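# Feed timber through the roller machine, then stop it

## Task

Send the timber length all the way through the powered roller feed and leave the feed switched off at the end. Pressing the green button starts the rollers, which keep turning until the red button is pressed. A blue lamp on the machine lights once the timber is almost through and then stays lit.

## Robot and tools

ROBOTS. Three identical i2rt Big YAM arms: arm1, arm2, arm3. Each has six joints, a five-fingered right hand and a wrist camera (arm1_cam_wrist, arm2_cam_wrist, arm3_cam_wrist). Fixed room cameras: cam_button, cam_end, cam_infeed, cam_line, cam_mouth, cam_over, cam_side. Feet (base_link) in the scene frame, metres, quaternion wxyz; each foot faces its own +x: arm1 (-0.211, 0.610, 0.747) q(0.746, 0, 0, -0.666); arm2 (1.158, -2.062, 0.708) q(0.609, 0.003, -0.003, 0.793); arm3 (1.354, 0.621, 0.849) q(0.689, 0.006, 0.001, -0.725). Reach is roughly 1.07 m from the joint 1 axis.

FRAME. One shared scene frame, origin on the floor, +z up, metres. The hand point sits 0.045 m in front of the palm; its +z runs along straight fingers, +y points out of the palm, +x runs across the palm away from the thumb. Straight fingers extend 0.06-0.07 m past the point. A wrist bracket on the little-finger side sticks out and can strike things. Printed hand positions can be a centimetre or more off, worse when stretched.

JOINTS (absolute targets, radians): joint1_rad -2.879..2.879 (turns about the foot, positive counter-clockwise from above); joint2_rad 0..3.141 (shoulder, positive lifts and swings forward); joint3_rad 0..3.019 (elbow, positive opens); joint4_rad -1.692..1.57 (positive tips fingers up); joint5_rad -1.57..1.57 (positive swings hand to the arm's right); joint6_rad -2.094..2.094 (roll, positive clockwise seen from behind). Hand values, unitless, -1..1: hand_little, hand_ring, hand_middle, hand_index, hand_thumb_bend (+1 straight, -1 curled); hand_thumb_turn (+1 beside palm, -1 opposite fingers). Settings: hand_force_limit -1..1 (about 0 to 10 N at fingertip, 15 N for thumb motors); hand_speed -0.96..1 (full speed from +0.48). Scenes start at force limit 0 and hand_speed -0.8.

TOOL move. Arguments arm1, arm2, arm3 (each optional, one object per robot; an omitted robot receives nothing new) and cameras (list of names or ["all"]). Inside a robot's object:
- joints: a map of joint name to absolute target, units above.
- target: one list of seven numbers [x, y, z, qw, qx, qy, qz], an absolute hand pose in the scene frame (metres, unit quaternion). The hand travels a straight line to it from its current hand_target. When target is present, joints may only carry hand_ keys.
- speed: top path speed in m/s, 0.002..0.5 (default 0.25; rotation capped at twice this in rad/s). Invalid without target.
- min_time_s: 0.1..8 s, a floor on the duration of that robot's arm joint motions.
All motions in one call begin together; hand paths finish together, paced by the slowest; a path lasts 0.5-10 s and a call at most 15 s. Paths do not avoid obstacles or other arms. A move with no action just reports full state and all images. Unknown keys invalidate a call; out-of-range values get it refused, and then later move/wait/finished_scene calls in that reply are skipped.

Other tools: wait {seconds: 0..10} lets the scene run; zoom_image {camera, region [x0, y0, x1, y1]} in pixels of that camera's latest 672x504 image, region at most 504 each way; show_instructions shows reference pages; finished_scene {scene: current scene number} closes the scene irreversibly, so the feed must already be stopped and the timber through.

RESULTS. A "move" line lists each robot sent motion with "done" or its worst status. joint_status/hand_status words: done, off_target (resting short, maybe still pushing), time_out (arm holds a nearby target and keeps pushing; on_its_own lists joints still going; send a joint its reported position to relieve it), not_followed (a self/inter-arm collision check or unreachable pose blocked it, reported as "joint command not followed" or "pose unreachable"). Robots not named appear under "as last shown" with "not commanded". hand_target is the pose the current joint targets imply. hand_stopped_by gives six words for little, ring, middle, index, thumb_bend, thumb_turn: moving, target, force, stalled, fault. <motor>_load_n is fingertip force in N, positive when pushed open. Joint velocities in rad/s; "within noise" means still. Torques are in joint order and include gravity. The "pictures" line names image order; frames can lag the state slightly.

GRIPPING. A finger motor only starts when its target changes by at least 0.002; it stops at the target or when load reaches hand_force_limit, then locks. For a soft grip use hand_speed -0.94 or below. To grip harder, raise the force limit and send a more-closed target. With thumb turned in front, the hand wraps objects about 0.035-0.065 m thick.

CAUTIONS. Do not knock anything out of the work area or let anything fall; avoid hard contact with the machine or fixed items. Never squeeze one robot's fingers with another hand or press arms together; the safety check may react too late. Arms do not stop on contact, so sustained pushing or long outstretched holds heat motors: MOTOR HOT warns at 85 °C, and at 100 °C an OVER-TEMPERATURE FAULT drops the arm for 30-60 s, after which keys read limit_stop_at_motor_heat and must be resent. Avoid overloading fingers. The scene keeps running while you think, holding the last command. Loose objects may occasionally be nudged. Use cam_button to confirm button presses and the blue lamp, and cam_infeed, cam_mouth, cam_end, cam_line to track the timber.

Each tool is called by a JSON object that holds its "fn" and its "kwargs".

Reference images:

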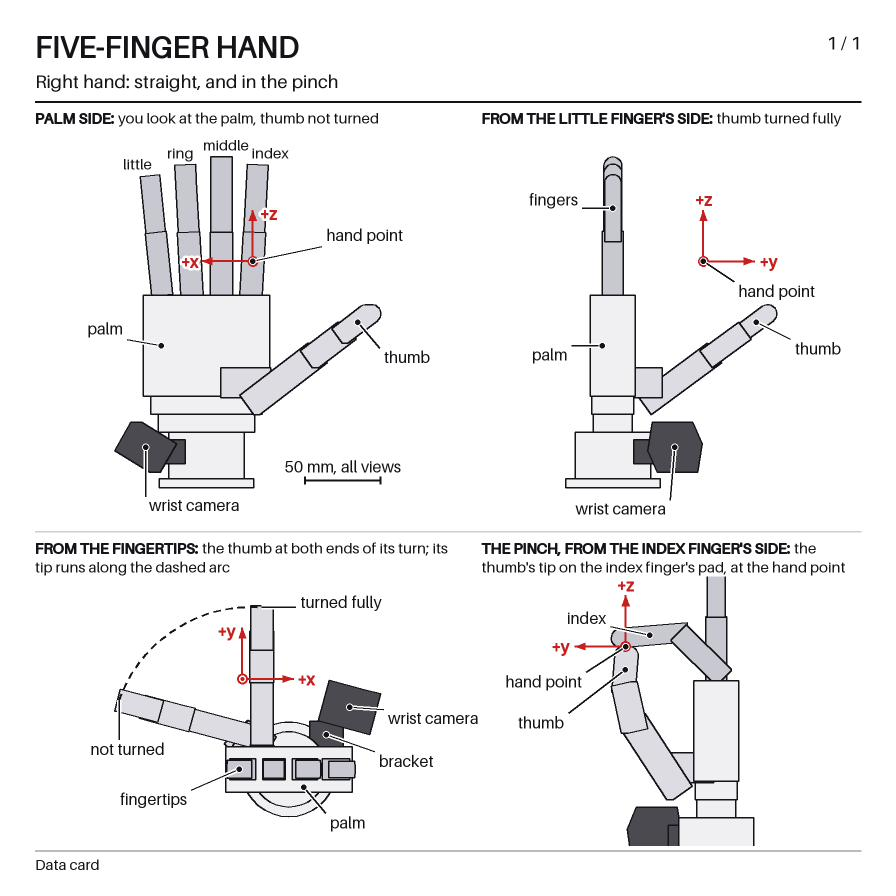

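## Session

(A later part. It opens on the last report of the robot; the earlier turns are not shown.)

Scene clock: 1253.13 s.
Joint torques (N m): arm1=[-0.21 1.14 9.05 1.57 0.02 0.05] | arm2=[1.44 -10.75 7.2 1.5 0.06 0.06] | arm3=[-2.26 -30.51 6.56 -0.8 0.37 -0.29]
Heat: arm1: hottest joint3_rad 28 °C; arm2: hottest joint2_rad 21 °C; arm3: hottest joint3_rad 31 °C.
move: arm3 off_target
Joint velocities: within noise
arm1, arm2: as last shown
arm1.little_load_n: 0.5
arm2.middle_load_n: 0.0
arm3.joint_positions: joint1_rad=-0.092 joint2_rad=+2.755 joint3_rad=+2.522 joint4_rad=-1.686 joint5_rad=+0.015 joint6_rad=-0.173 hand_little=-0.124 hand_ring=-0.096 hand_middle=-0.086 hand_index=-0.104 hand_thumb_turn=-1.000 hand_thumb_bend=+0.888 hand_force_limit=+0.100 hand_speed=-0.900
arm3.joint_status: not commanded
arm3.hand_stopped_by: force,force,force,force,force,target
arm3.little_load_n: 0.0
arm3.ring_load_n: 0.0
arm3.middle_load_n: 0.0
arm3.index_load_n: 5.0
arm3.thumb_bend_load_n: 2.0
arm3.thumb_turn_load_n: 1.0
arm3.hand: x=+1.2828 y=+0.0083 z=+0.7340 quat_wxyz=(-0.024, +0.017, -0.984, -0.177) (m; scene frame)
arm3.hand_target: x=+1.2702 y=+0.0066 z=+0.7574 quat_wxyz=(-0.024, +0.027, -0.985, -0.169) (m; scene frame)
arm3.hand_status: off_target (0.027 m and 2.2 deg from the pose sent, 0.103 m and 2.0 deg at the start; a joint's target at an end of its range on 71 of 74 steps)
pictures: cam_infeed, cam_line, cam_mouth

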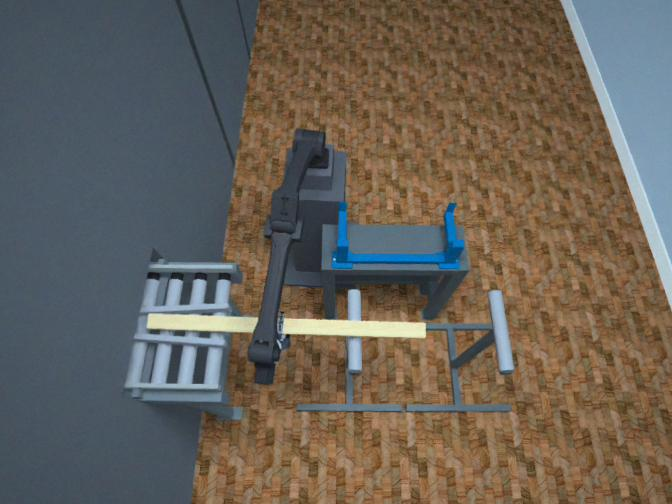

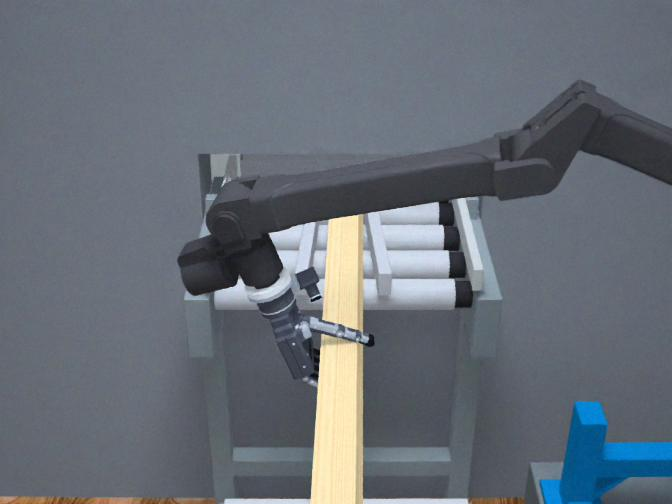

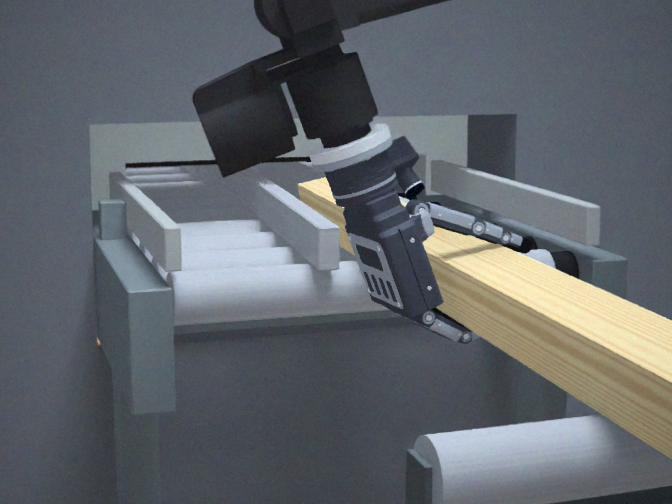

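{"fn": "move", "kwargs": {"arm3": {"target": [1.222, 0.004, 0.758, 0.0270, -0.0185, 0.9811, 0.1911], "speed": 0.05}, "cameras": ["cam_mouth", "cam_line", "cam_infeed"]}}

{"fn": "zoom_image", "kwargs": {"camera": "cam_line", "region": [200, 140, 504, 444]}}

{"fn": "zoom_image", "kwargs": {"camera": "cam_mouth", "region": [80, 100, 504, 400]}}

Scene clock: 1265.00 s.
Joint torques (N m): arm1=[-0.21 1.14 9.05 1.57 0.02 0.06] | arm2=[1.44 -10.75 7.2 1.5 0.06 0.06] | arm3=[-2.55 -29.1 9.59 -0.8 0.44 -0.28]
Heat: arm1: hottest joint3_rad 28 °C; arm2: hottest joint2_rad 21 °C; arm3: hottest joint3_rad 30 °C.
move: arm3 off_target
Joint velocities: within noise
arm1, arm2: as last shown
arm3.joint_positions: joint1_rad=-0.154 joint2_rad=+2.755 joint3_rad=+2.522 joint4_rad=-1.686 joint5_rad=+0.033 joint6_rad=-0.217 hand_little=-0.124 hand_ring=-0.096 hand_middle=-0.086 hand_index=-0.104 hand_thumb_turn=-1.000 hand_thumb_bend=+0.888 hand_force_limit=+0.100 hand_speed=-0.900
arm3.joint_status: not commanded
arm3.hand_stopped_by: force,force,force,force,force,target
arm3.little_load_n: 0.0
arm3.ring_load_n: 0.0
arm3.middle_load_n: 0.0
arm3.index_load_n: 6.5
arm3.thumb_bend_load_n: 0.0
arm3.thumb_turn_load_n: 0.0
arm3.hand: x=+1.2389 y=+0.0160 z=+0.7338 quat_wxyz=(-0.024, +0.009, -0.984, -0.177) (m; scene frame)
arm3.hand_target: x=+1.2225 y=+0.0056 z=+0.7580 quat_wxyz=(-0.019, +0.017, -0.987, -0.156) (m; scene frame)
arm3.hand_status: off_target (0.032 m and 2.0 deg from the pose sent, 0.066 m and 1.7 deg at the start; a joint's target at an end of its range on 47 of 47 steps)
pictures: cam_infeed, cam_line, cam_mouth

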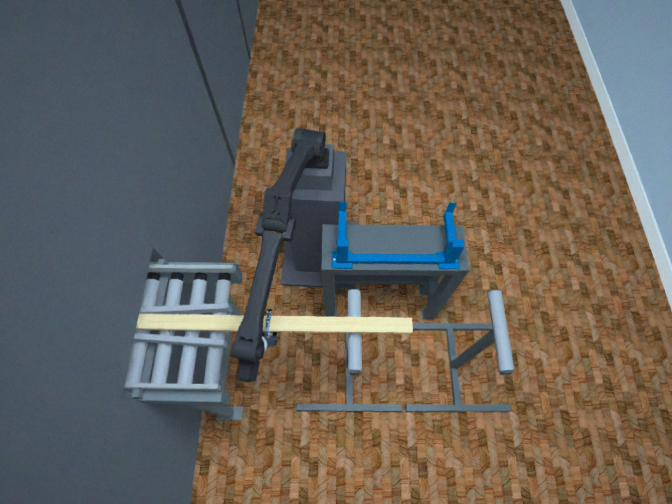

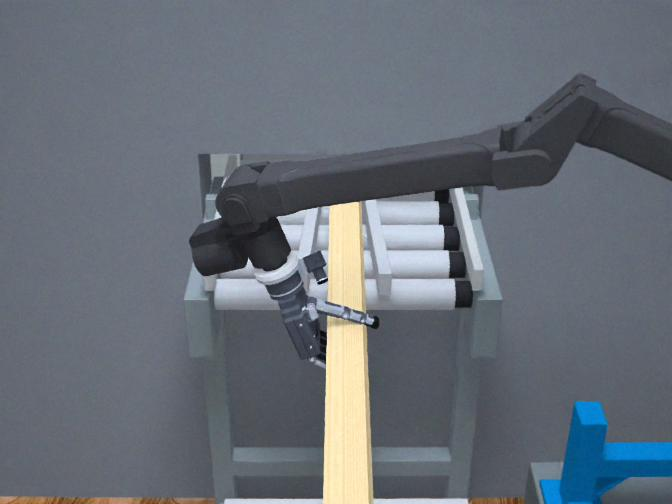

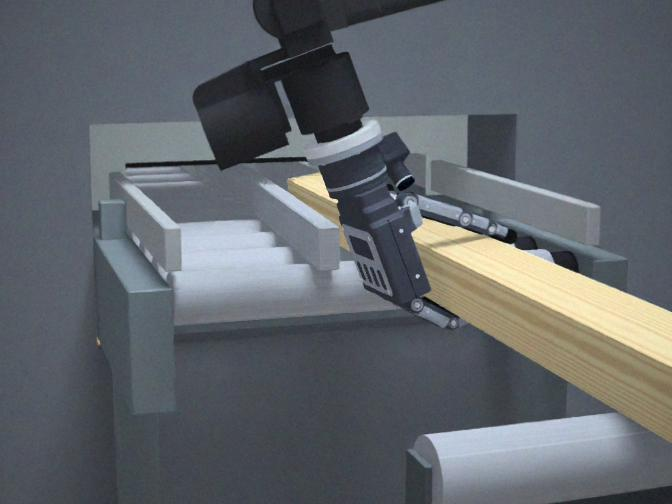

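Scaled by 1.658 from the camera's 672x504 image, which has a finer 960x720 frame.

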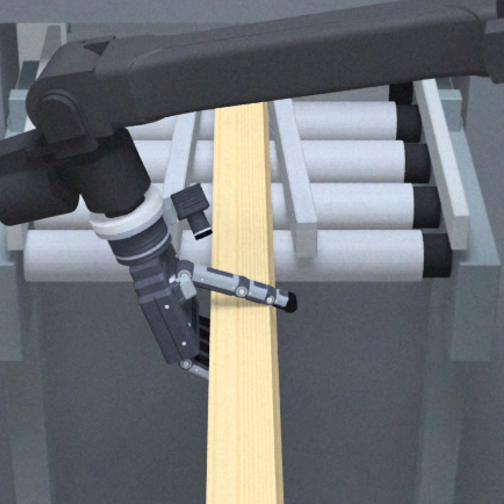

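Scaled by 1.189 from the camera's 672x504 image, which has a finer 960x720 frame.

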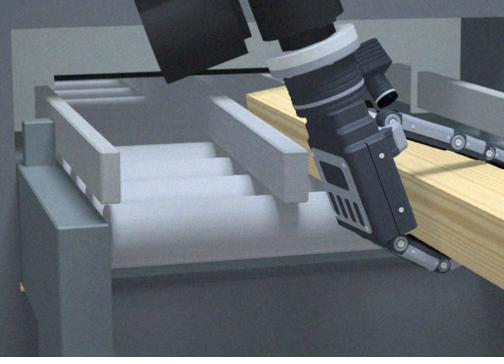

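{"fn": "move", "kwargs": {"arm3": {"target": [1.235, 0.014, 0.734, 0.0240, -0.009, 0.984, 0.177], "speed": 0.04, "joints": {"hand_thumb_bend": 1.0, "hand_speed": -0.8}}, "cameras": ["arm3_cam_wrist", "cam_mouth"]}}

{"fn": "move", "kwargs": {"arm3": {"joints": {"hand_little": 1, "hand_ring": 1, "hand_middle": 1, "hand_index": 1, "hand_speed": -0.8}}, "cameras": ["arm3_cam_wrist", "cam_mouth", "cam_line"]}}

Scene clock: 1293.53 s.
Joint torques (N m): arm1=[-0.15 1.14 9.03 1.57 0.02 0.05] | arm2=[1.44 -10.7 7.2 1.5 0.06 0.06] | arm3=[-1.49 -26.34 8.54 -0.65 0.21 0.04]
Heat: arm1: hottest joint3_rad 28 °C; arm2: hottest joint2_rad 21 °C; arm3: hottest joint2_rad 29 °C.
move: arm3 done
Joint velocities: within noise
arm1, arm2: as last shown
arm1.little_load_n: 0.0
arm1.ring_load_n: -0.5
arm3.joint_positions: joint1_rad=-0.154 joint2_rad=+2.757 joint3_rad=+2.522 joint4_rad=-1.684 joint5_rad=+0.033 joint6_rad=-0.217 hand_little=-0.124 hand_ring=-0.096 hand_middle=-0.086 hand_index=-0.104 hand_thumb_turn=-1.000 hand_thumb_bend=+1.000 hand_force_limit=+0.100 hand_speed=-0.800
arm3.joint_status: all done
arm3.hand_stopped_by: force,force,force,force,target,target
arm3.little_load_n: 0.0
arm3.ring_load_n: 0.0
arm3.middle_load_n: 0.0
arm3.index_load_n: 5.5
arm3.thumb_bend_load_n: 0.0
arm3.thumb_turn_load_n: 0.0
arm3.hand: x=+1.2389 y=+0.0161 z=+0.7324 quat_wxyz=(-0.024, +0.009, -0.984, -0.177) (m; scene frame)
arm3.hand_target: x=+1.2351 y=+0.0142 z=+0.7340 quat_wxyz=(-0.024, +0.009, -0.984, -0.177) (m; scene frame)
arm3.hand_status: done (0.005 m and 0.1 deg from the pose sent, 0.004 m and 0.1 deg at the start)
pictures: arm3_cam_wrist, cam_mouth

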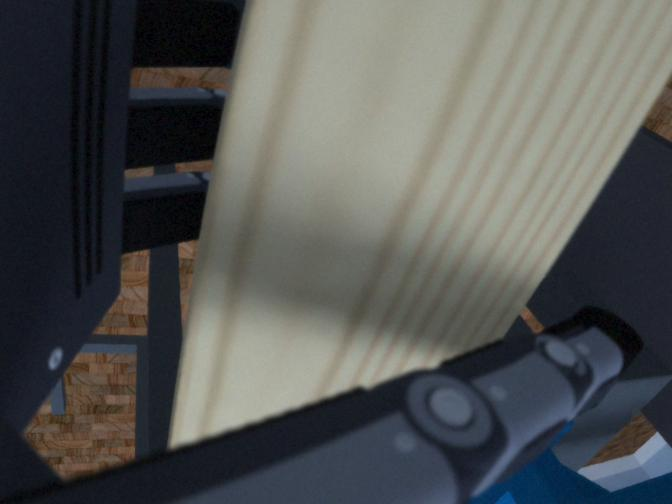

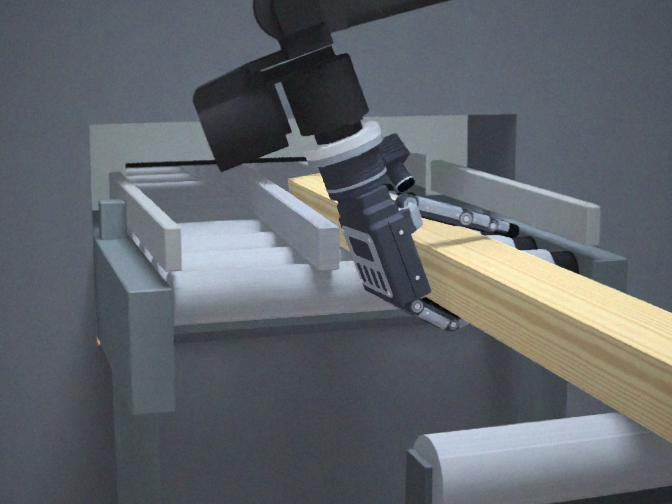

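Scene clock: 1296.03 s.
Joint torques (N m): arm1=[-0.21 1.14 9.03 1.58 0.02 0.05] | arm2=[1.44 -10.75 7.19 1.51 0.07 0.06] | arm3=[-1.55 -26.34 8.51 -0.43 0.2 0.04]
Heat: arm1: hottest joint3_rad 28 °C; arm2: hottest joint2_rad 21 °C; arm3: hottest joint2_rad 29 °C.
move: arm3 done
Joint velocities: within noise
arm1: as last shown
arm1.ring_load_n: 0.0
arm2.joint_positions: joint1_rad=+0.103 joint2_rad=+1.396 joint3_rad=+1.479 joint4_rad=-1.664 joint5_rad=-0.004 joint6_rad=-0.063 hand_little=-1.000 hand_ring=-1.000 hand_middle=-1.000 hand_index=+1.000 hand_thumb_turn=+1.000 hand_thumb_bend=+1.000 hand_force_limit=+0.000 hand_speed=-0.800
arm2.joint_status: not commanded
arm2.hand_stopped_by: target,target,target,target,target,target
arm2.little_load_n: 0.0
arm2.ring_load_n: 0.0
arm2.middle_load_n: 0.0
arm2.index_load_n: 0.0
arm2.thumb_bend_load_n: 0.0
arm2.thumb_turn_load_n: 0.0
arm2.hand: x=+1.0124 y=-1.7581 z=+0.9909 quat_wxyz=(+0.001, +0.977, +0.212, -0.001) (m; scene frame)
arm2.hand_target: x=+1.0074 y=-1.7548 z=+0.9860 quat_wxyz=(+0.000, +0.977, +0.212, +0.000) (m; scene frame)
arm2.hand_status: not commanded
arm3.joint_positions: joint1_rad=-0.154 joint2_rad=+2.757 joint3_rad=+2.522 joint4_rad=-1.689 joint5_rad=+0.033 joint6_rad=-0.217 hand_little=+1.000 hand_ring=+1.000 hand_middle=+1.000 hand_index=+1.000 hand_thumb_turn=-1.000 hand_thumb_bend=+1.000 hand_force_limit=+0.100 hand_speed=-0.800
arm3.joint_status: all done
arm3.hand_stopped_by: target,target,target,target,target,target
arm3.little_load_n: 0.0
arm3.ring_load_n: 0.0
arm3.middle_load_n: 0.0
arm3.index_load_n: 0.0
arm3.thumb_bend_load_n: 0.0
arm3.thumb_turn_load_n: 0.0
arm3.hand: x=+1.2392 y=+0.0172 z=+0.7333 quat_wxyz=(-0.025, +0.009, -0.983, -0.180) (m; scene frame)
arm3.hand_target: x=+1.2351 y=+0.0142 z=+0.7340 quat_wxyz=(-0.024, +0.009, -0.984, -0.177) (m; scene frame)
arm3.hand_status: not commanded
pictures: arm3_cam_wrist, cam_line, cam_mouth

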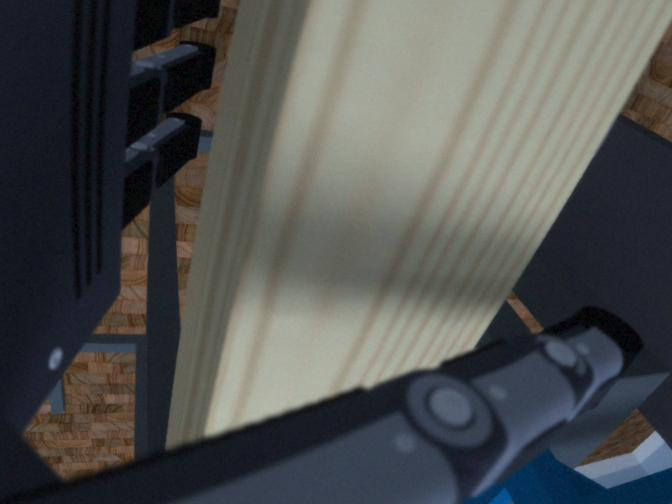

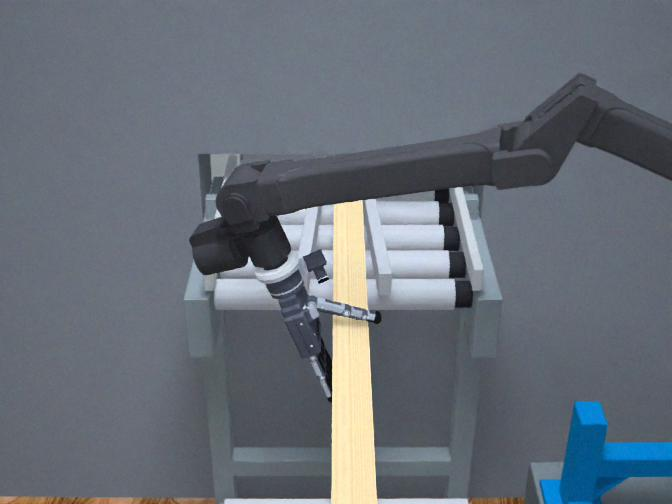

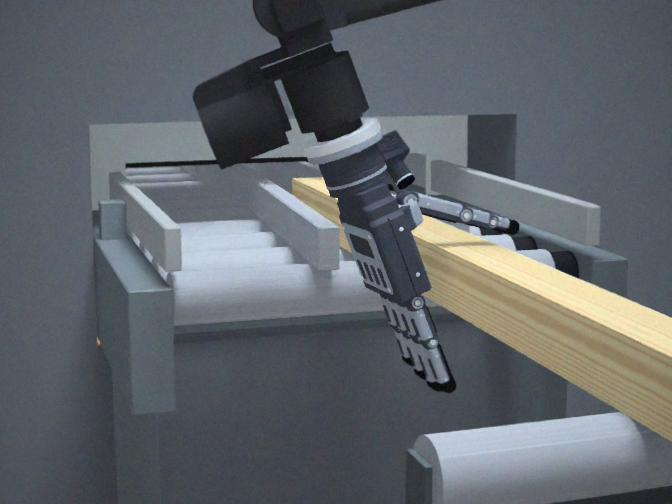

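{"fn": "move", "kwargs": {"arm3": {"target": [1.243, -0.09, 0.732, -0.025, 0.009, -0.983, -0.180], "speed": 0.12}, "cameras": ["cam_line", "arm3_cam_wrist", "cam_infeed"]}}

Scene clock: 1341.23 s.
Joint torques (N m): arm1=[-0.15 1.08 9.05 1.58 0.02 0.05] | arm2=[1.44 -10.75 7.19 1.5 0.07 0.06] | arm3=[-0.79 -25.52 10.07 1.01 -0.04 0.24]
Heat: arm1: hottest joint3_rad 28 °C; arm2: hottest joint2_rad 21 °C; arm3: hottest joint3_rad 29 °C.
move: arm3 off_target
Joint velocities: within noise
arm1, arm2: as last shown
arm2.thumb_bend_load_n: -0.5
arm3.joint_positions: joint1_rad=-0.132 joint2_rad=+2.873 joint3_rad=+2.890 joint4_rad=-1.617 joint5_rad=+0.026 joint6_rad=-0.191 hand_little=+1.000 hand_ring=+1.000 hand_middle=+1.000 hand_index=+1.000 hand_thumb_turn=-1.000 hand_thumb_bend=+1.000 hand_force_limit=+0.100 hand_speed=-0.800
arm3.joint_status: not commanded
arm3.hand_stopped_by: target,target,target,target,target,target
arm3.little_load_n: 0.0
arm3.ring_load_n: 0.0
arm3.middle_load_n: 0.0
arm3.index_load_n: 0.0
arm3.thumb_bend_load_n: 0.0
arm3.thumb_turn_load_n: 0.0
arm3.hand: x=+1.2372 y=-0.0828 z=+0.7464 quat_wxyz=(+0.006, +0.004, -1.000, -0.021) (m; scene frame)
arm3.hand_target: x=+1.2433 y=-0.0879 z=+0.7321 quat_wxyz=(+0.005, +0.000, -1.000, -0.016) (m; scene frame)
arm3.hand_status: off_target (0.017 m and 18.7 deg from the pose sent, 0.107 m and 0.0 deg at the start; a joint's target at an end of its range on 47 of 48 steps)
pictures: arm3_cam_wrist, cam_infeed, cam_line

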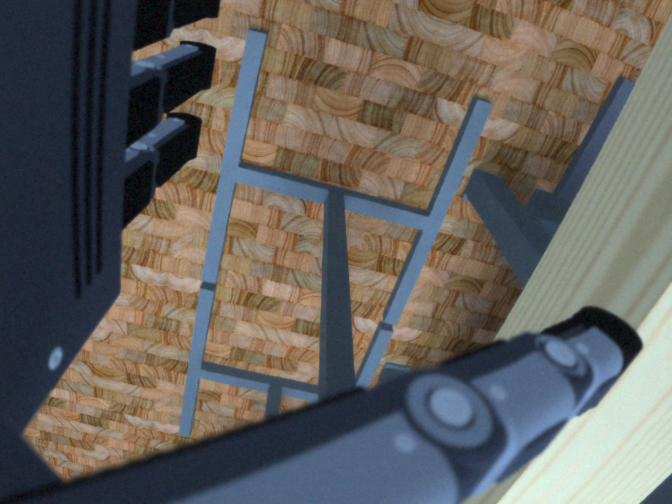

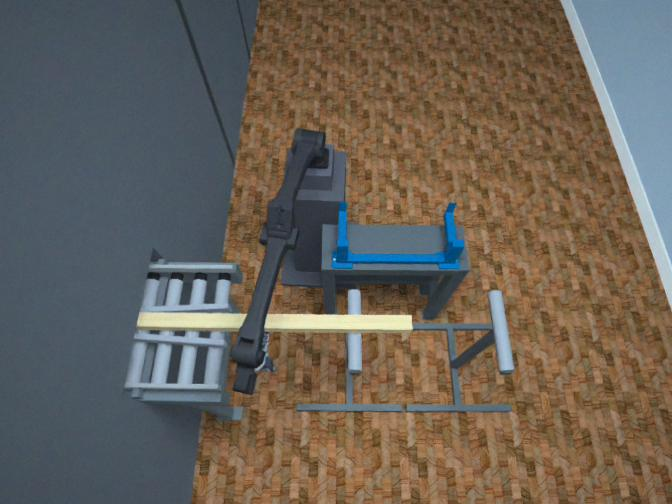

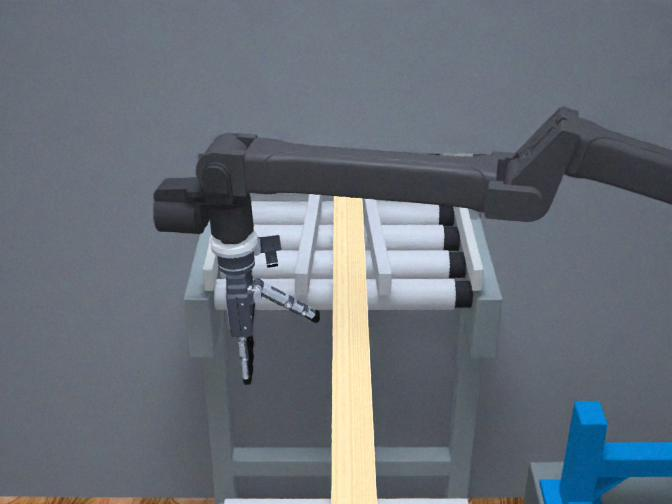

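{"fn": "move", "kwargs": {"arm3": {"target": [1.27, -0.10, 0.95, 0.005, 0.000, -1.0, -0.016], "speed": 0.2}, "arm2": {"target": [1.0074, -1.7546, 0.925, 0, 0.977, 0.212, 0], "speed": 0.1}, "cameras": ["cam_button", "arm2_cam_wrist", "cam_line"]}}

Scene clock: 1352.87 s.
Joint torques (N m): arm1=[-0.21 1.14 9.03 1.57 0.02 0.06] | arm2=[1.44 -10.7 7.01 1.51 0.06 0.06] | arm3=[-0.32 -27.05 7.27 0.68 -0.03 0.24]
Heat: arm1: hottest joint3_rad 28 °C; arm2: hottest joint2_rad 21 °C; arm3: hottest joint2_rad 28 °C.
move: arm2 done; arm3 off_target
Joint velocities: within noise
arm1: as last shown
arm2.joint_positions: joint1_rad=+0.103 joint2_rad=+1.396 joint3_rad=+1.321 joint4_rad=-1.504 joint5_rad=-0.004 joint6_rad=-0.062 hand_little=-1.000 hand_ring=-1.000 hand_middle=-1.000 hand_index=+1.000 hand_thumb_turn=+1.000 hand_thumb_bend=+1.000 hand_force_limit=+0.000 hand_speed=-0.800
arm2.joint_status: not commanded
arm2.hand_stopped_by: target,target,target,target,target,target
arm2.little_load_n: 0.0
arm2.ring_load_n: 0.0
arm2.middle_load_n: 0.5
arm2.index_load_n: 0.0
arm2.thumb_bend_load_n: 0.0
arm2.thumb_turn_load_n: 0.0
arm2.hand: x=+1.0120 y=-1.7569 z=+0.9305 quat_wxyz=(+0.000, +0.977, +0.212, -0.001) (m; scene frame)
arm2.hand_target: x=+1.0074 y=-1.7548 z=+0.9250 quat_wxyz=(+0.000, +0.977, +0.212, +0.000) (m; scene frame)
arm2.hand_status: done (0.008 m and 0.2 deg from the pose sent, 0.066 m and 0.1 deg at the start)
arm3.joint_positions: joint1_rad=-0.099 joint2_rad=+2.572 joint3_rad=+2.870 joint4_rad=-1.694 joint5_rad=+0.024 joint6_rad=-0.147 hand_little=+1.000 hand_ring=+1.000 hand_middle=+1.000 hand_index=+1.000 hand_thumb_turn=-1.000 hand_thumb_bend=+1.000 hand_force_limit=+0.100 hand_speed=-0.800
arm3.joint_status: not commanded
arm3.hand_stopped_by: target,target,target,target,target,target
arm3.little_load_n: 0.0
arm3.ring_load_n: 0.0
arm3.middle_load_n: 0.0
arm3.index_load_n: 0.0
arm3.thumb_bend_load_n: 0.0
arm3.thumb_turn_load_n: 0.0
arm3.hand: x=+1.2605 y=-0.1006 z=+0.9548 quat_wxyz=(+0.021, -0.003, -0.997, +0.080) (m; scene frame)
arm3.hand_target: x=+1.2700 y=-0.0989 z=+0.9498 quat_wxyz=(+0.016, -0.005, -0.997, +0.071) (m; scene frame)
arm3.hand_status: off_target (0.011 m and 11.1 deg from the pose sent, 0.207 m and 0.8 deg at the start; a joint's target at an end of its range on 51 of 59 steps)
pictures: arm2_cam_wrist, cam_button, cam_line

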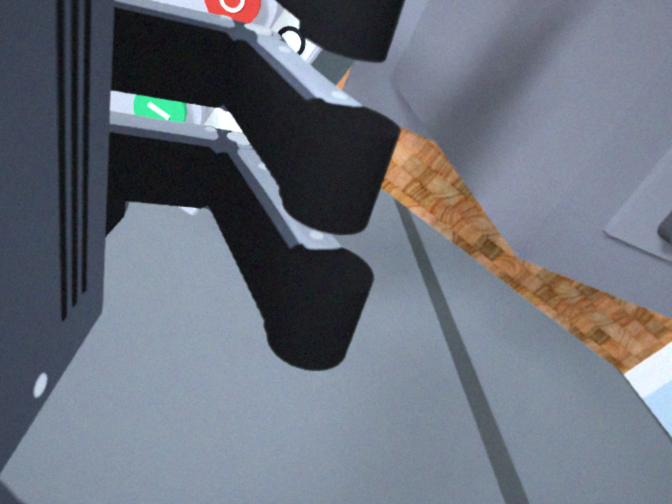

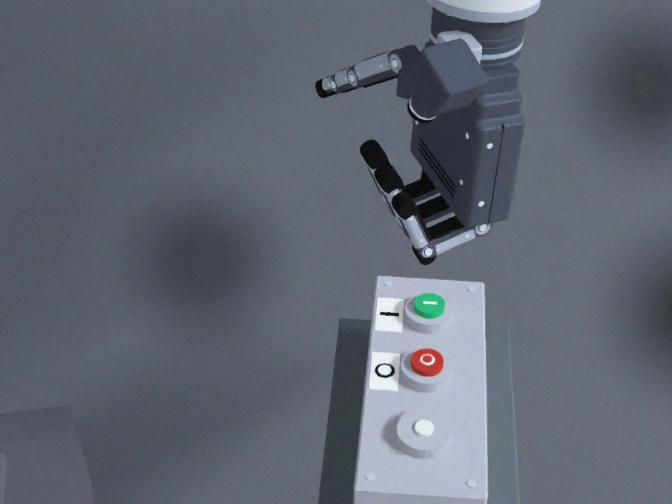

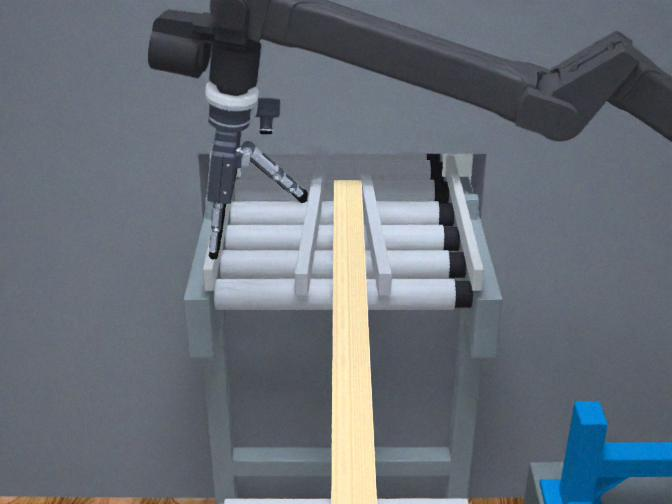

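{"fn": "zoom_image", "kwargs": {"camera": "cam_button", "region": [330, 200, 530, 350]}}

{"fn": "move", "kwargs": {"arm2": {"target": [1.0034, -1.7526, 0.903, 0, 0.977, 0.212, 0], "speed": 0.05}, "cameras": ["cam_button", "cam_line"]}}

Scaled by 2.520 from the camera's 672x504 image, which has a finer 960x720 frame.

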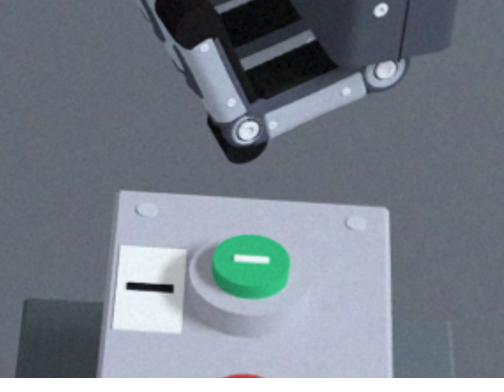

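Scene clock: 1367.30 s.
Joint torques (N m): arm1=[-0.21 1.14 9.03 1.57 0.02 0.06] | arm2=[1.44 -10.64 7.02 1.51 0.06 0.07] | arm3=[-0.32 -27.05 7.19 0.66 -0.02 0.24]
Heat: arm1: hottest joint3_rad 28 °C; arm2: hottest joint2_rad 21 °C; arm3: hottest joint3_rad 28 °C.
move: arm2 done
Joint velocities: within noise
arm1, arm3: as last shown
arm1.index_load_n: -0.5
arm2.joint_positions: joint1_rad=+0.110 joint2_rad=+1.407 joint3_rad=+1.278 joint4_rad=-1.447 joint5_rad=-0.004 joint6_rad=-0.055 hand_little=-1.000 hand_ring=-1.000 hand_middle=-1.000 hand_index=+1.000 hand_thumb_turn=+1.000 hand_thumb_bend=+1.000 hand_force_limit=+0.000 hand_speed=-0.800
arm2.joint_status: not commanded
arm2.hand_stopped_by: target,target,target,target,target,target
arm2.little_load_n: 0.0
arm2.ring_load_n: 0.0
arm2.middle_load_n: 0.0
arm2.index_load_n: 0.0
arm2.thumb_bend_load_n: 0.0
arm2.thumb_turn_load_n: 0.0
arm2.hand: x=+1.0082 y=-1.7550 z=+0.9095 quat_wxyz=(-0.002, +0.977, +0.212, -0.001) (m; scene frame)
arm2.hand_target: x=+1.0035 y=-1.7528 z=+0.9031 quat_wxyz=(+0.000, +0.977, +0.212, +0.000) (m; scene frame)
arm2.hand_status: done (0.008 m and 0.3 deg from the pose sent, 0.029 m and 0.2 deg at the start)
arm3.joint_positions: joint1_rad=-0.099 joint2_rad=+2.572 joint3_rad=+2.870 joint4_rad=-1.694 joint5_rad=+0.024 joint6_rad=-0.146 hand_little=+1.000 hand_ring=+1.000 hand_middle=+1.000 hand_index=+1.000 hand_thumb_turn=-1.000 hand_thumb_bend=+1.000 hand_force_limit=+0.100 hand_speed=-0.800
arm3.thumb_bend_load_n: -0.5
pictures: cam_button, cam_line

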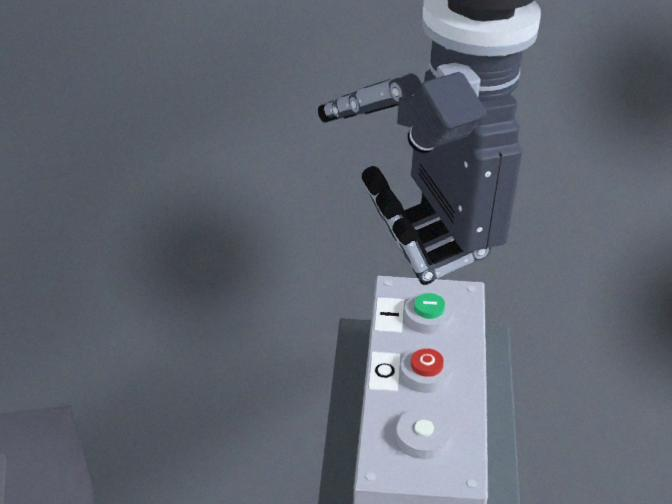

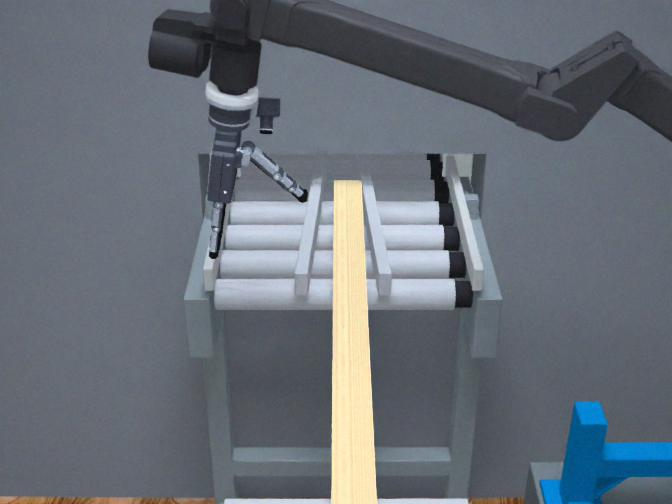

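{"fn": "zoom_image", "kwargs": {"camera": "cam_button", "region": [380, 230, 480, 330]}}

Scaled by 5.040 from the camera's 672x504 image, which has a finer 960x720 frame.

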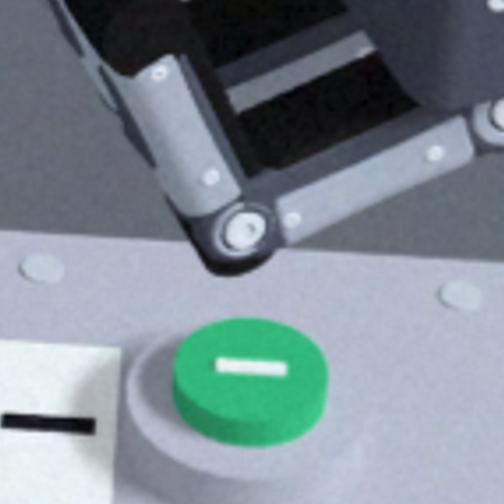

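{"fn": "move", "kwargs": {"arm2": {"target": [1.0054, -1.7526, 0.893, 0, 0.977, 0.212, 0], "speed": 0.04}, "cameras": ["cam_button", "cam_line"]}}

{"fn": "zoom_image", "kwargs": {"camera": "cam_button", "region": [380, 230, 480, 330]}}

Scene clock: 1445.37 s.
Joint torques (N m): arm1=[-0.21 1.14 9.02 1.57 0.02 0.06] | arm2=[1.08 -10.34 6.94 1.54 0.06 0.01] | arm3=[-0.21 -27.05 7.17 0.66 -0.03 0.24]
Heat: arm1: hottest joint3_rad 28 °C; arm2: hottest joint2_rad 22 °C; arm3: hottest joint2_rad 27 °C.
move: arm2 done
Joint velocities: within noise
arm1.joint_positions: joint1_rad=-0.334 joint2_rad=+0.627 joint3_rad=+1.448 joint4_rad=-1.575 joint5_rad=+0.163 joint6_rad=-0.948 hand_little=+1.000 hand_ring=+1.000 hand_middle=+1.000 hand_index=+1.000 hand_thumb_turn=+1.000 hand_thumb_bend=+1.000 hand_force_limit=+0.000 hand_speed=-0.800
arm1.joint_status: not commanded
arm1.hand_stopped_by: target,target,target,target,target,target
arm1.little_load_n: 0.0
arm1.ring_load_n: 0.0
arm1.middle_load_n: 0.0
arm1.index_load_n: 0.0
arm1.thumb_bend_load_n: 0.0
arm1.thumb_turn_load_n: 0.0
arm1.hand: x=-0.3091 y=+0.4634 z=+1.2114 quat_wxyz=(+0.280, +0.295, -0.867, +0.289) (m; scene frame)
arm1.hand_target: x=-0.3091 y=+0.4638 z=+1.2207 quat_wxyz=(+0.286, +0.292, -0.862, +0.298) (m; scene frame)
arm1.hand_status: not commanded
arm2.joint_positions: joint1_rad=+0.110 joint2_rad=+1.407 joint3_rad=+1.254 joint4_rad=-1.420 joint5_rad=-0.004 joint6_rad=-0.055 hand_little=-1.000 hand_ring=-1.000 hand_middle=-1.000 hand_index=+1.000 hand_thumb_turn=+1.000 hand_thumb_bend=+1.000 hand_force_limit=+0.000 hand_speed=-0.800
arm2.joint_status: not commanded
arm2.hand_stopped_by: target,target,target,target,target,target
arm2.little_load_n: 0.0
arm2.ring_load_n: 0.0
arm2.middle_load_n: 0.0
arm2.index_load_n: 0.0
arm2.thumb_bend_load_n: 0.0
arm2.thumb_turn_load_n: 0.5
arm2.hand: x=+1.0083 y=-1.7553 z=+0.9003 quat_wxyz=(-0.003, +0.977, +0.212, -0.002) (m; scene frame)
arm2.hand_target: x=+1.0055 y=-1.7527 z=+0.8930 quat_wxyz=(+0.000, +0.977, +0.212, +0.000) (m; scene frame)
arm2.hand_status: done (0.008 m and 0.4 deg from the pose sent, 0.017 m and 0.3 deg at the start)
arm3: as last shown
arm3.thumb_bend_load_n: 0.0
pictures: cam_button, cam_line

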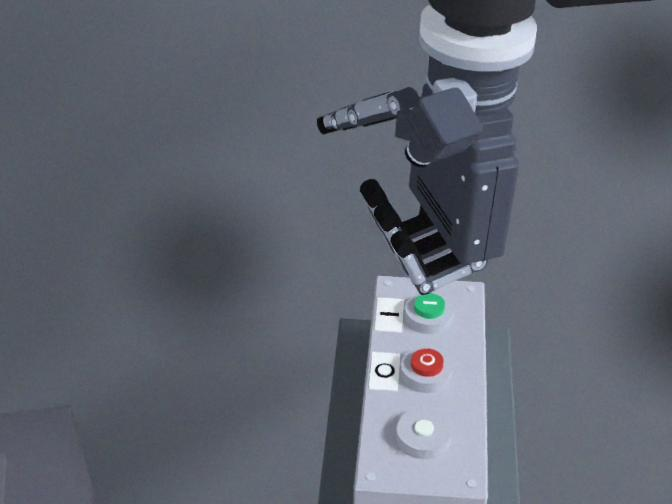

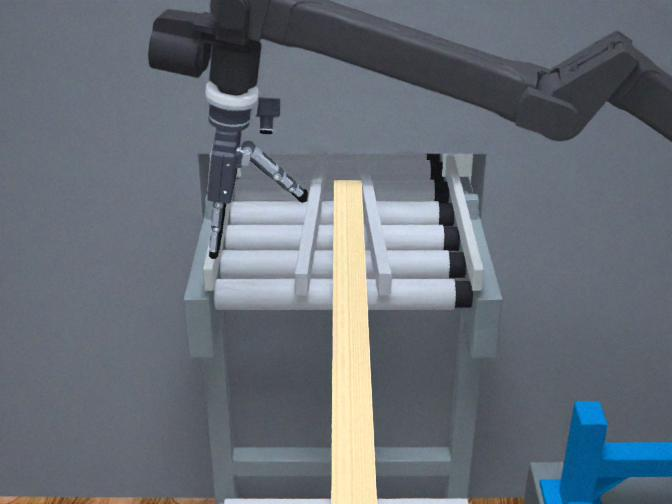

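Scaled by 5.040 from the camera's 672x504 image, which has a finer 960x720 frame.

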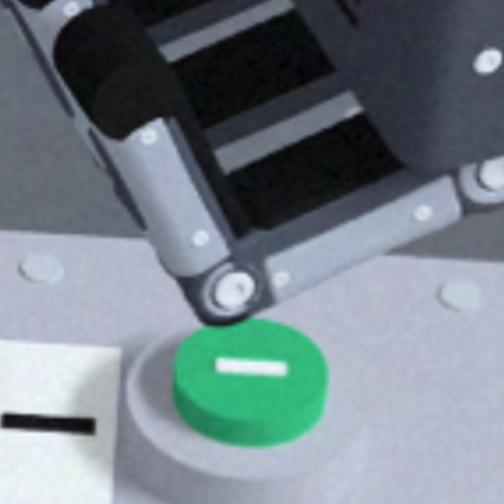

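{"fn": "move", "kwargs": {"cameras": ["arm2_cam_wrist", "cam_button"]}}

{"fn": "zoom_image", "kwargs": {"camera": "arm2_cam_wrist", "region": [90, 0, 410, 240]}}

Scene clock: 1485.77 s.
Joint torques (N m): arm1=[-0.21 1.14 9.05 1.58 0.02 0.06] | arm2=[1.08 -10.34 6.94 1.52 0.07 0.02] | arm3=[-0.32 -26.99 7.17 0.66 -0.03 0.24]
Heat: arm1: hottest joint3_rad 28 °C; arm2: hottest joint2_rad 22 °C; arm3: hottest joint2_rad 27 °C.
Joint velocities: within noise
arm1.joint_positions: joint1_rad=-0.334 joint2_rad=+0.627 joint3_rad=+1.448 joint4_rad=-1.575 joint5_rad=+0.163 joint6_rad=-0.948 hand_little=+1.000 hand_ring=+1.000 hand_middle=+1.000 hand_index=+1.000 hand_thumb_turn=+1.000 hand_thumb_bend=+1.000 hand_force_limit=+0.000 hand_speed=-0.800
arm1.joint_status: not commanded
arm1.hand_stopped_by: target,target,target,target,target,target
arm1.little_load_n: 0.0
arm1.ring_load_n: 0.0
arm1.middle_load_n: 0.0
arm1.index_load_n: 0.0
arm1.thumb_bend_load_n: 0.0
arm1.thumb_turn_load_n: 0.0
arm1.hand: x=-0.3091 y=+0.4634 z=+1.2114 quat_wxyz=(+0.280, +0.295, -0.867, +0.289) (m; scene frame)
arm1.hand_target: x=-0.3091 y=+0.4638 z=+1.2207 quat_wxyz=(+0.286, +0.292, -0.862, +0.298) (m; scene frame)
arm1.hand_status: not commanded
arm2.joint_positions: joint1_rad=+0.110 joint2_rad=+1.407 joint3_rad=+1.254 joint4_rad=-1.420 joint5_rad=-0.004 joint6_rad=-0.055 hand_little=-1.000 hand_ring=-1.000 hand_middle=-1.000 hand_index=+1.000 hand_thumb_turn=+1.000 hand_thumb_bend=+1.000 hand_force_limit=+0.000 hand_speed=-0.800
arm2.joint_status: not commanded
arm2.hand_stopped_by: target,target,target,target,target,target
arm2.little_load_n: 0.0
arm2.ring_load_n: 0.0
arm2.middle_load_n: 0.0
arm2.index_load_n: 0.0
arm2.thumb_bend_load_n: 0.0
arm2.thumb_turn_load_n: 0.0
arm2.hand: x=+1.0083 y=-1.7553 z=+0.9003 quat_wxyz=(-0.003, +0.977, +0.212, -0.002) (m; scene frame)
arm2.hand_target: x=+1.0055 y=-1.7527 z=+0.8931 quat_wxyz=(+0.000, +0.977, +0.212, +0.000) (m; scene frame)
arm2.hand_status: done (0.008 m and 0.4 deg from the pose sent, 0.017 m and 0.3 deg at the start)
arm3.joint_positions: joint1_rad=-0.099 joint2_rad=+2.572 joint3_rad=+2.870 joint4_rad=-1.694 joint5_rad=+0.024 joint6_rad=-0.146 hand_little=+1.000 hand_ring=+1.000 hand_middle=+1.000 hand_index=+1.000 hand_thumb_turn=-1.000 hand_thumb_bend=+1.000 hand_force_limit=+0.100 hand_speed=-0.800
arm3.joint_status: not commanded
arm3.hand_stopped_by: target,target,target,target,target,target
arm3.little_load_n: 0.0
arm3.ring_load_n: -0.5
arm3.middle_load_n: 0.0
arm3.index_load_n: 0.0
arm3.thumb_bend_load_n: -0.5
arm3.thumb_turn_load_n: 0.0
arm3.hand: x=+1.2605 y=-0.1006 z=+0.9548 quat_wxyz=(+0.021, -0.003, -0.997, +0.080) (m; scene frame)
arm3.hand_target: x=+1.2700 y=-0.0989 z=+0.9498 quat_wxyz=(+0.016, -0.005, -0.997, +0.071) (m; scene frame)
arm3.hand_status: not commanded
pictures: arm2_cam_wrist, cam_button

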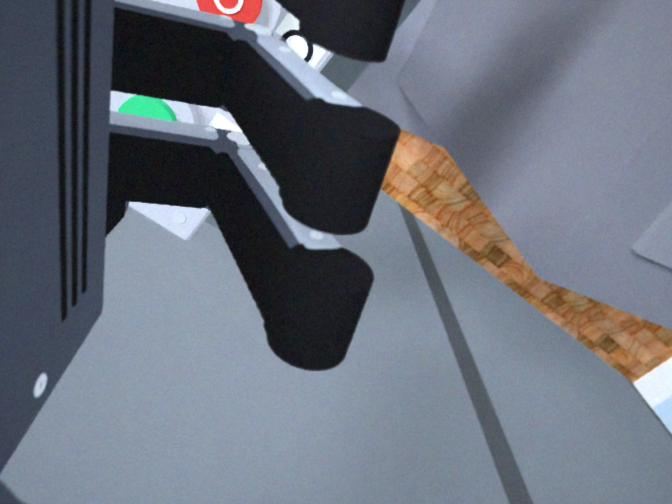

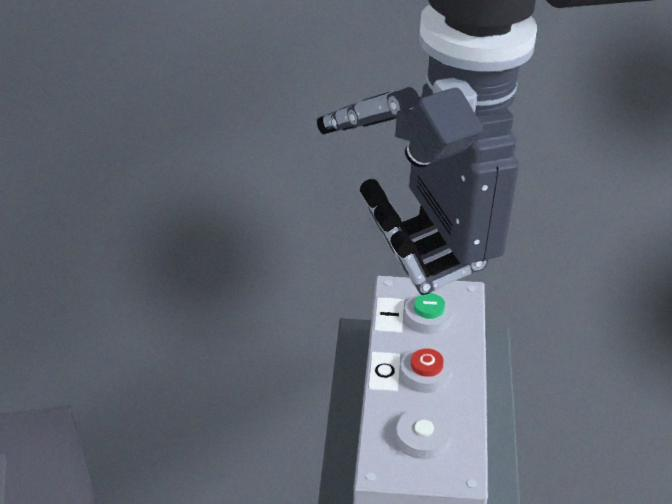

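Scaled by 1.575 from the camera's 672x504 image, which has a finer 960x720 frame.

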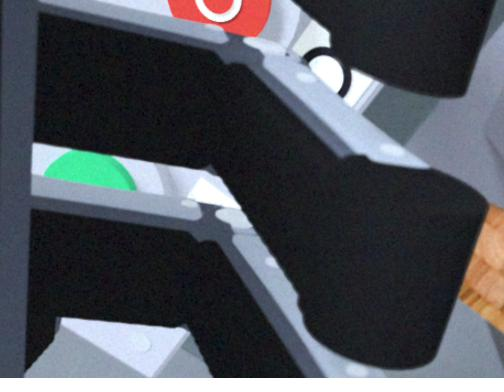

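{"fn": "zoom_image", "kwargs": {"camera": "cam_button", "region": [360, 170, 520, 300]}}

Scaled by 3.150 from the camera's 672x504 image, which has a finer 960x720 frame.

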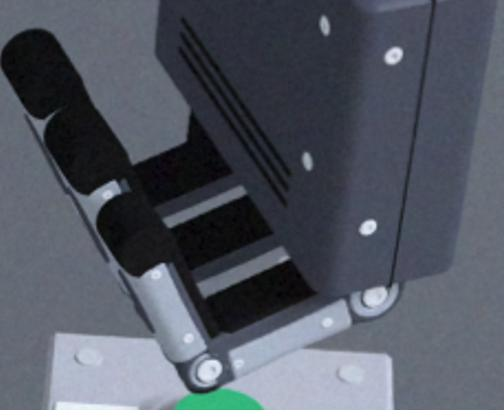

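{"fn": "move", "kwargs": {"arm2": {"target": [0.9455, -1.7828, 0.945, 0, 0.977, 0.212, 0], "speed": 0.15, "joints": {"hand_index": -1, "hand_little": 1, "hand_speed": -0.2}}, "cameras": ["cam_button", "arm2_cam_wrist"]}}

{"fn": "zoom_image", "kwargs": {"camera": "cam_button", "region": [330, 180, 530, 340]}}

Scene clock: 1592.80 s.
Joint torques (N m): arm1=[-0.15 1.08 9.06 1.57 0.02 0.06] | arm2=[1.32 -11.81 11.19 0.44 0.06 0.08] | arm3=[-0.26 -26.99 7.16 0.65 -0.03 0.24]
Heat: arm1: hottest joint3_rad 28 °C; arm2: hottest joint2_rad 22 °C; arm3: hottest joint2_rad 28 °C.
move: arm2 off_target
Joint velocities: within noise
arm1, arm3: as last shown
arm2.joint_positions: joint1_rad=+0.271 joint2_rad=+1.407 joint3_rad=+1.321 joint4_rad=-1.531 joint5_rad=-0.006 joint6_rad=+0.103 hand_little=+1.000 hand_ring=-1.000 hand_middle=-1.000 hand_index=-1.000 hand_thumb_turn=+1.000 hand_thumb_bend=+1.000 hand_force_limit=+0.000 hand_speed=-0.200
arm2.joint_status: all done
arm2.hand_stopped_by: target,target,target,target,target,target
arm2.little_load_n: 0.0
arm2.ring_load_n: 0.0
arm2.middle_load_n: 0.5
arm2.index_load_n: 0.0
arm2.thumb_bend_load_n: 0.0
arm2.thumb_turn_load_n: 0.0
arm2.hand: x=+0.9542 y=-1.7917 z=+0.9284 quat_wxyz=(+0.018, +0.977, +0.213, +0.005) (m; scene frame)
arm2.hand_target: x=+0.9458 y=-1.7835 z=+0.9448 quat_wxyz=(+0.000, +0.977, +0.212, +0.000) (m; scene frame)
arm2.hand_status: off_target (0.021 m and 2.2 deg from the pose sent, 0.082 m and 0.4 deg at the start)
arm3.ring_load_n: 0.0
arm3.thumb_bend_load_n: 0.0
pictures: arm2_cam_wrist, cam_button

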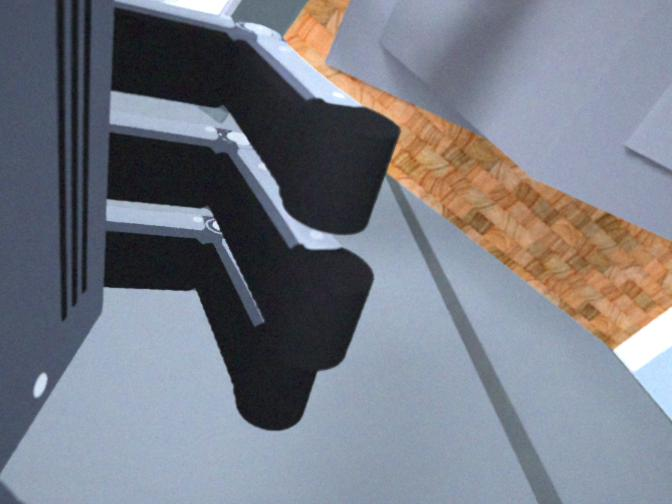

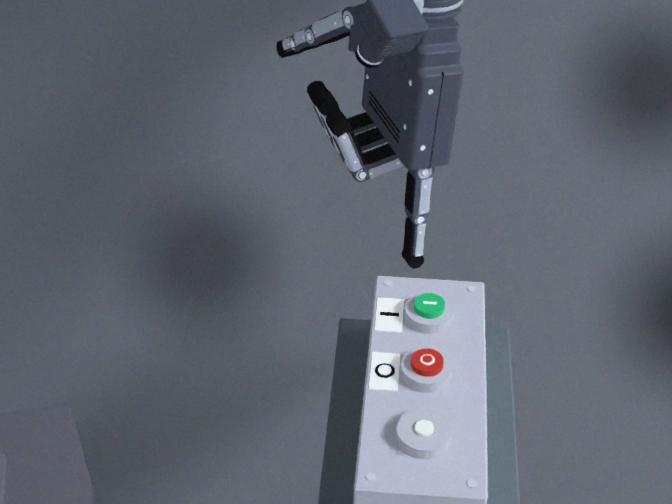

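Scaled by 2.520 from the camera's 672x504 image, which has a finer 960x720 frame.

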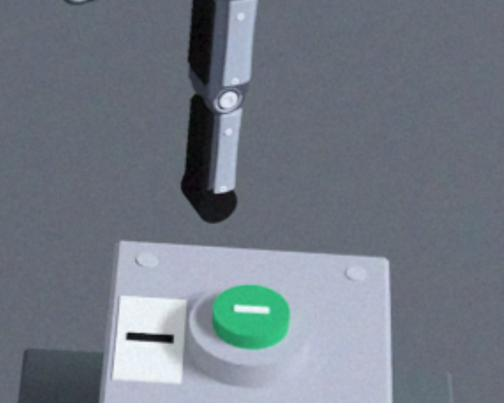

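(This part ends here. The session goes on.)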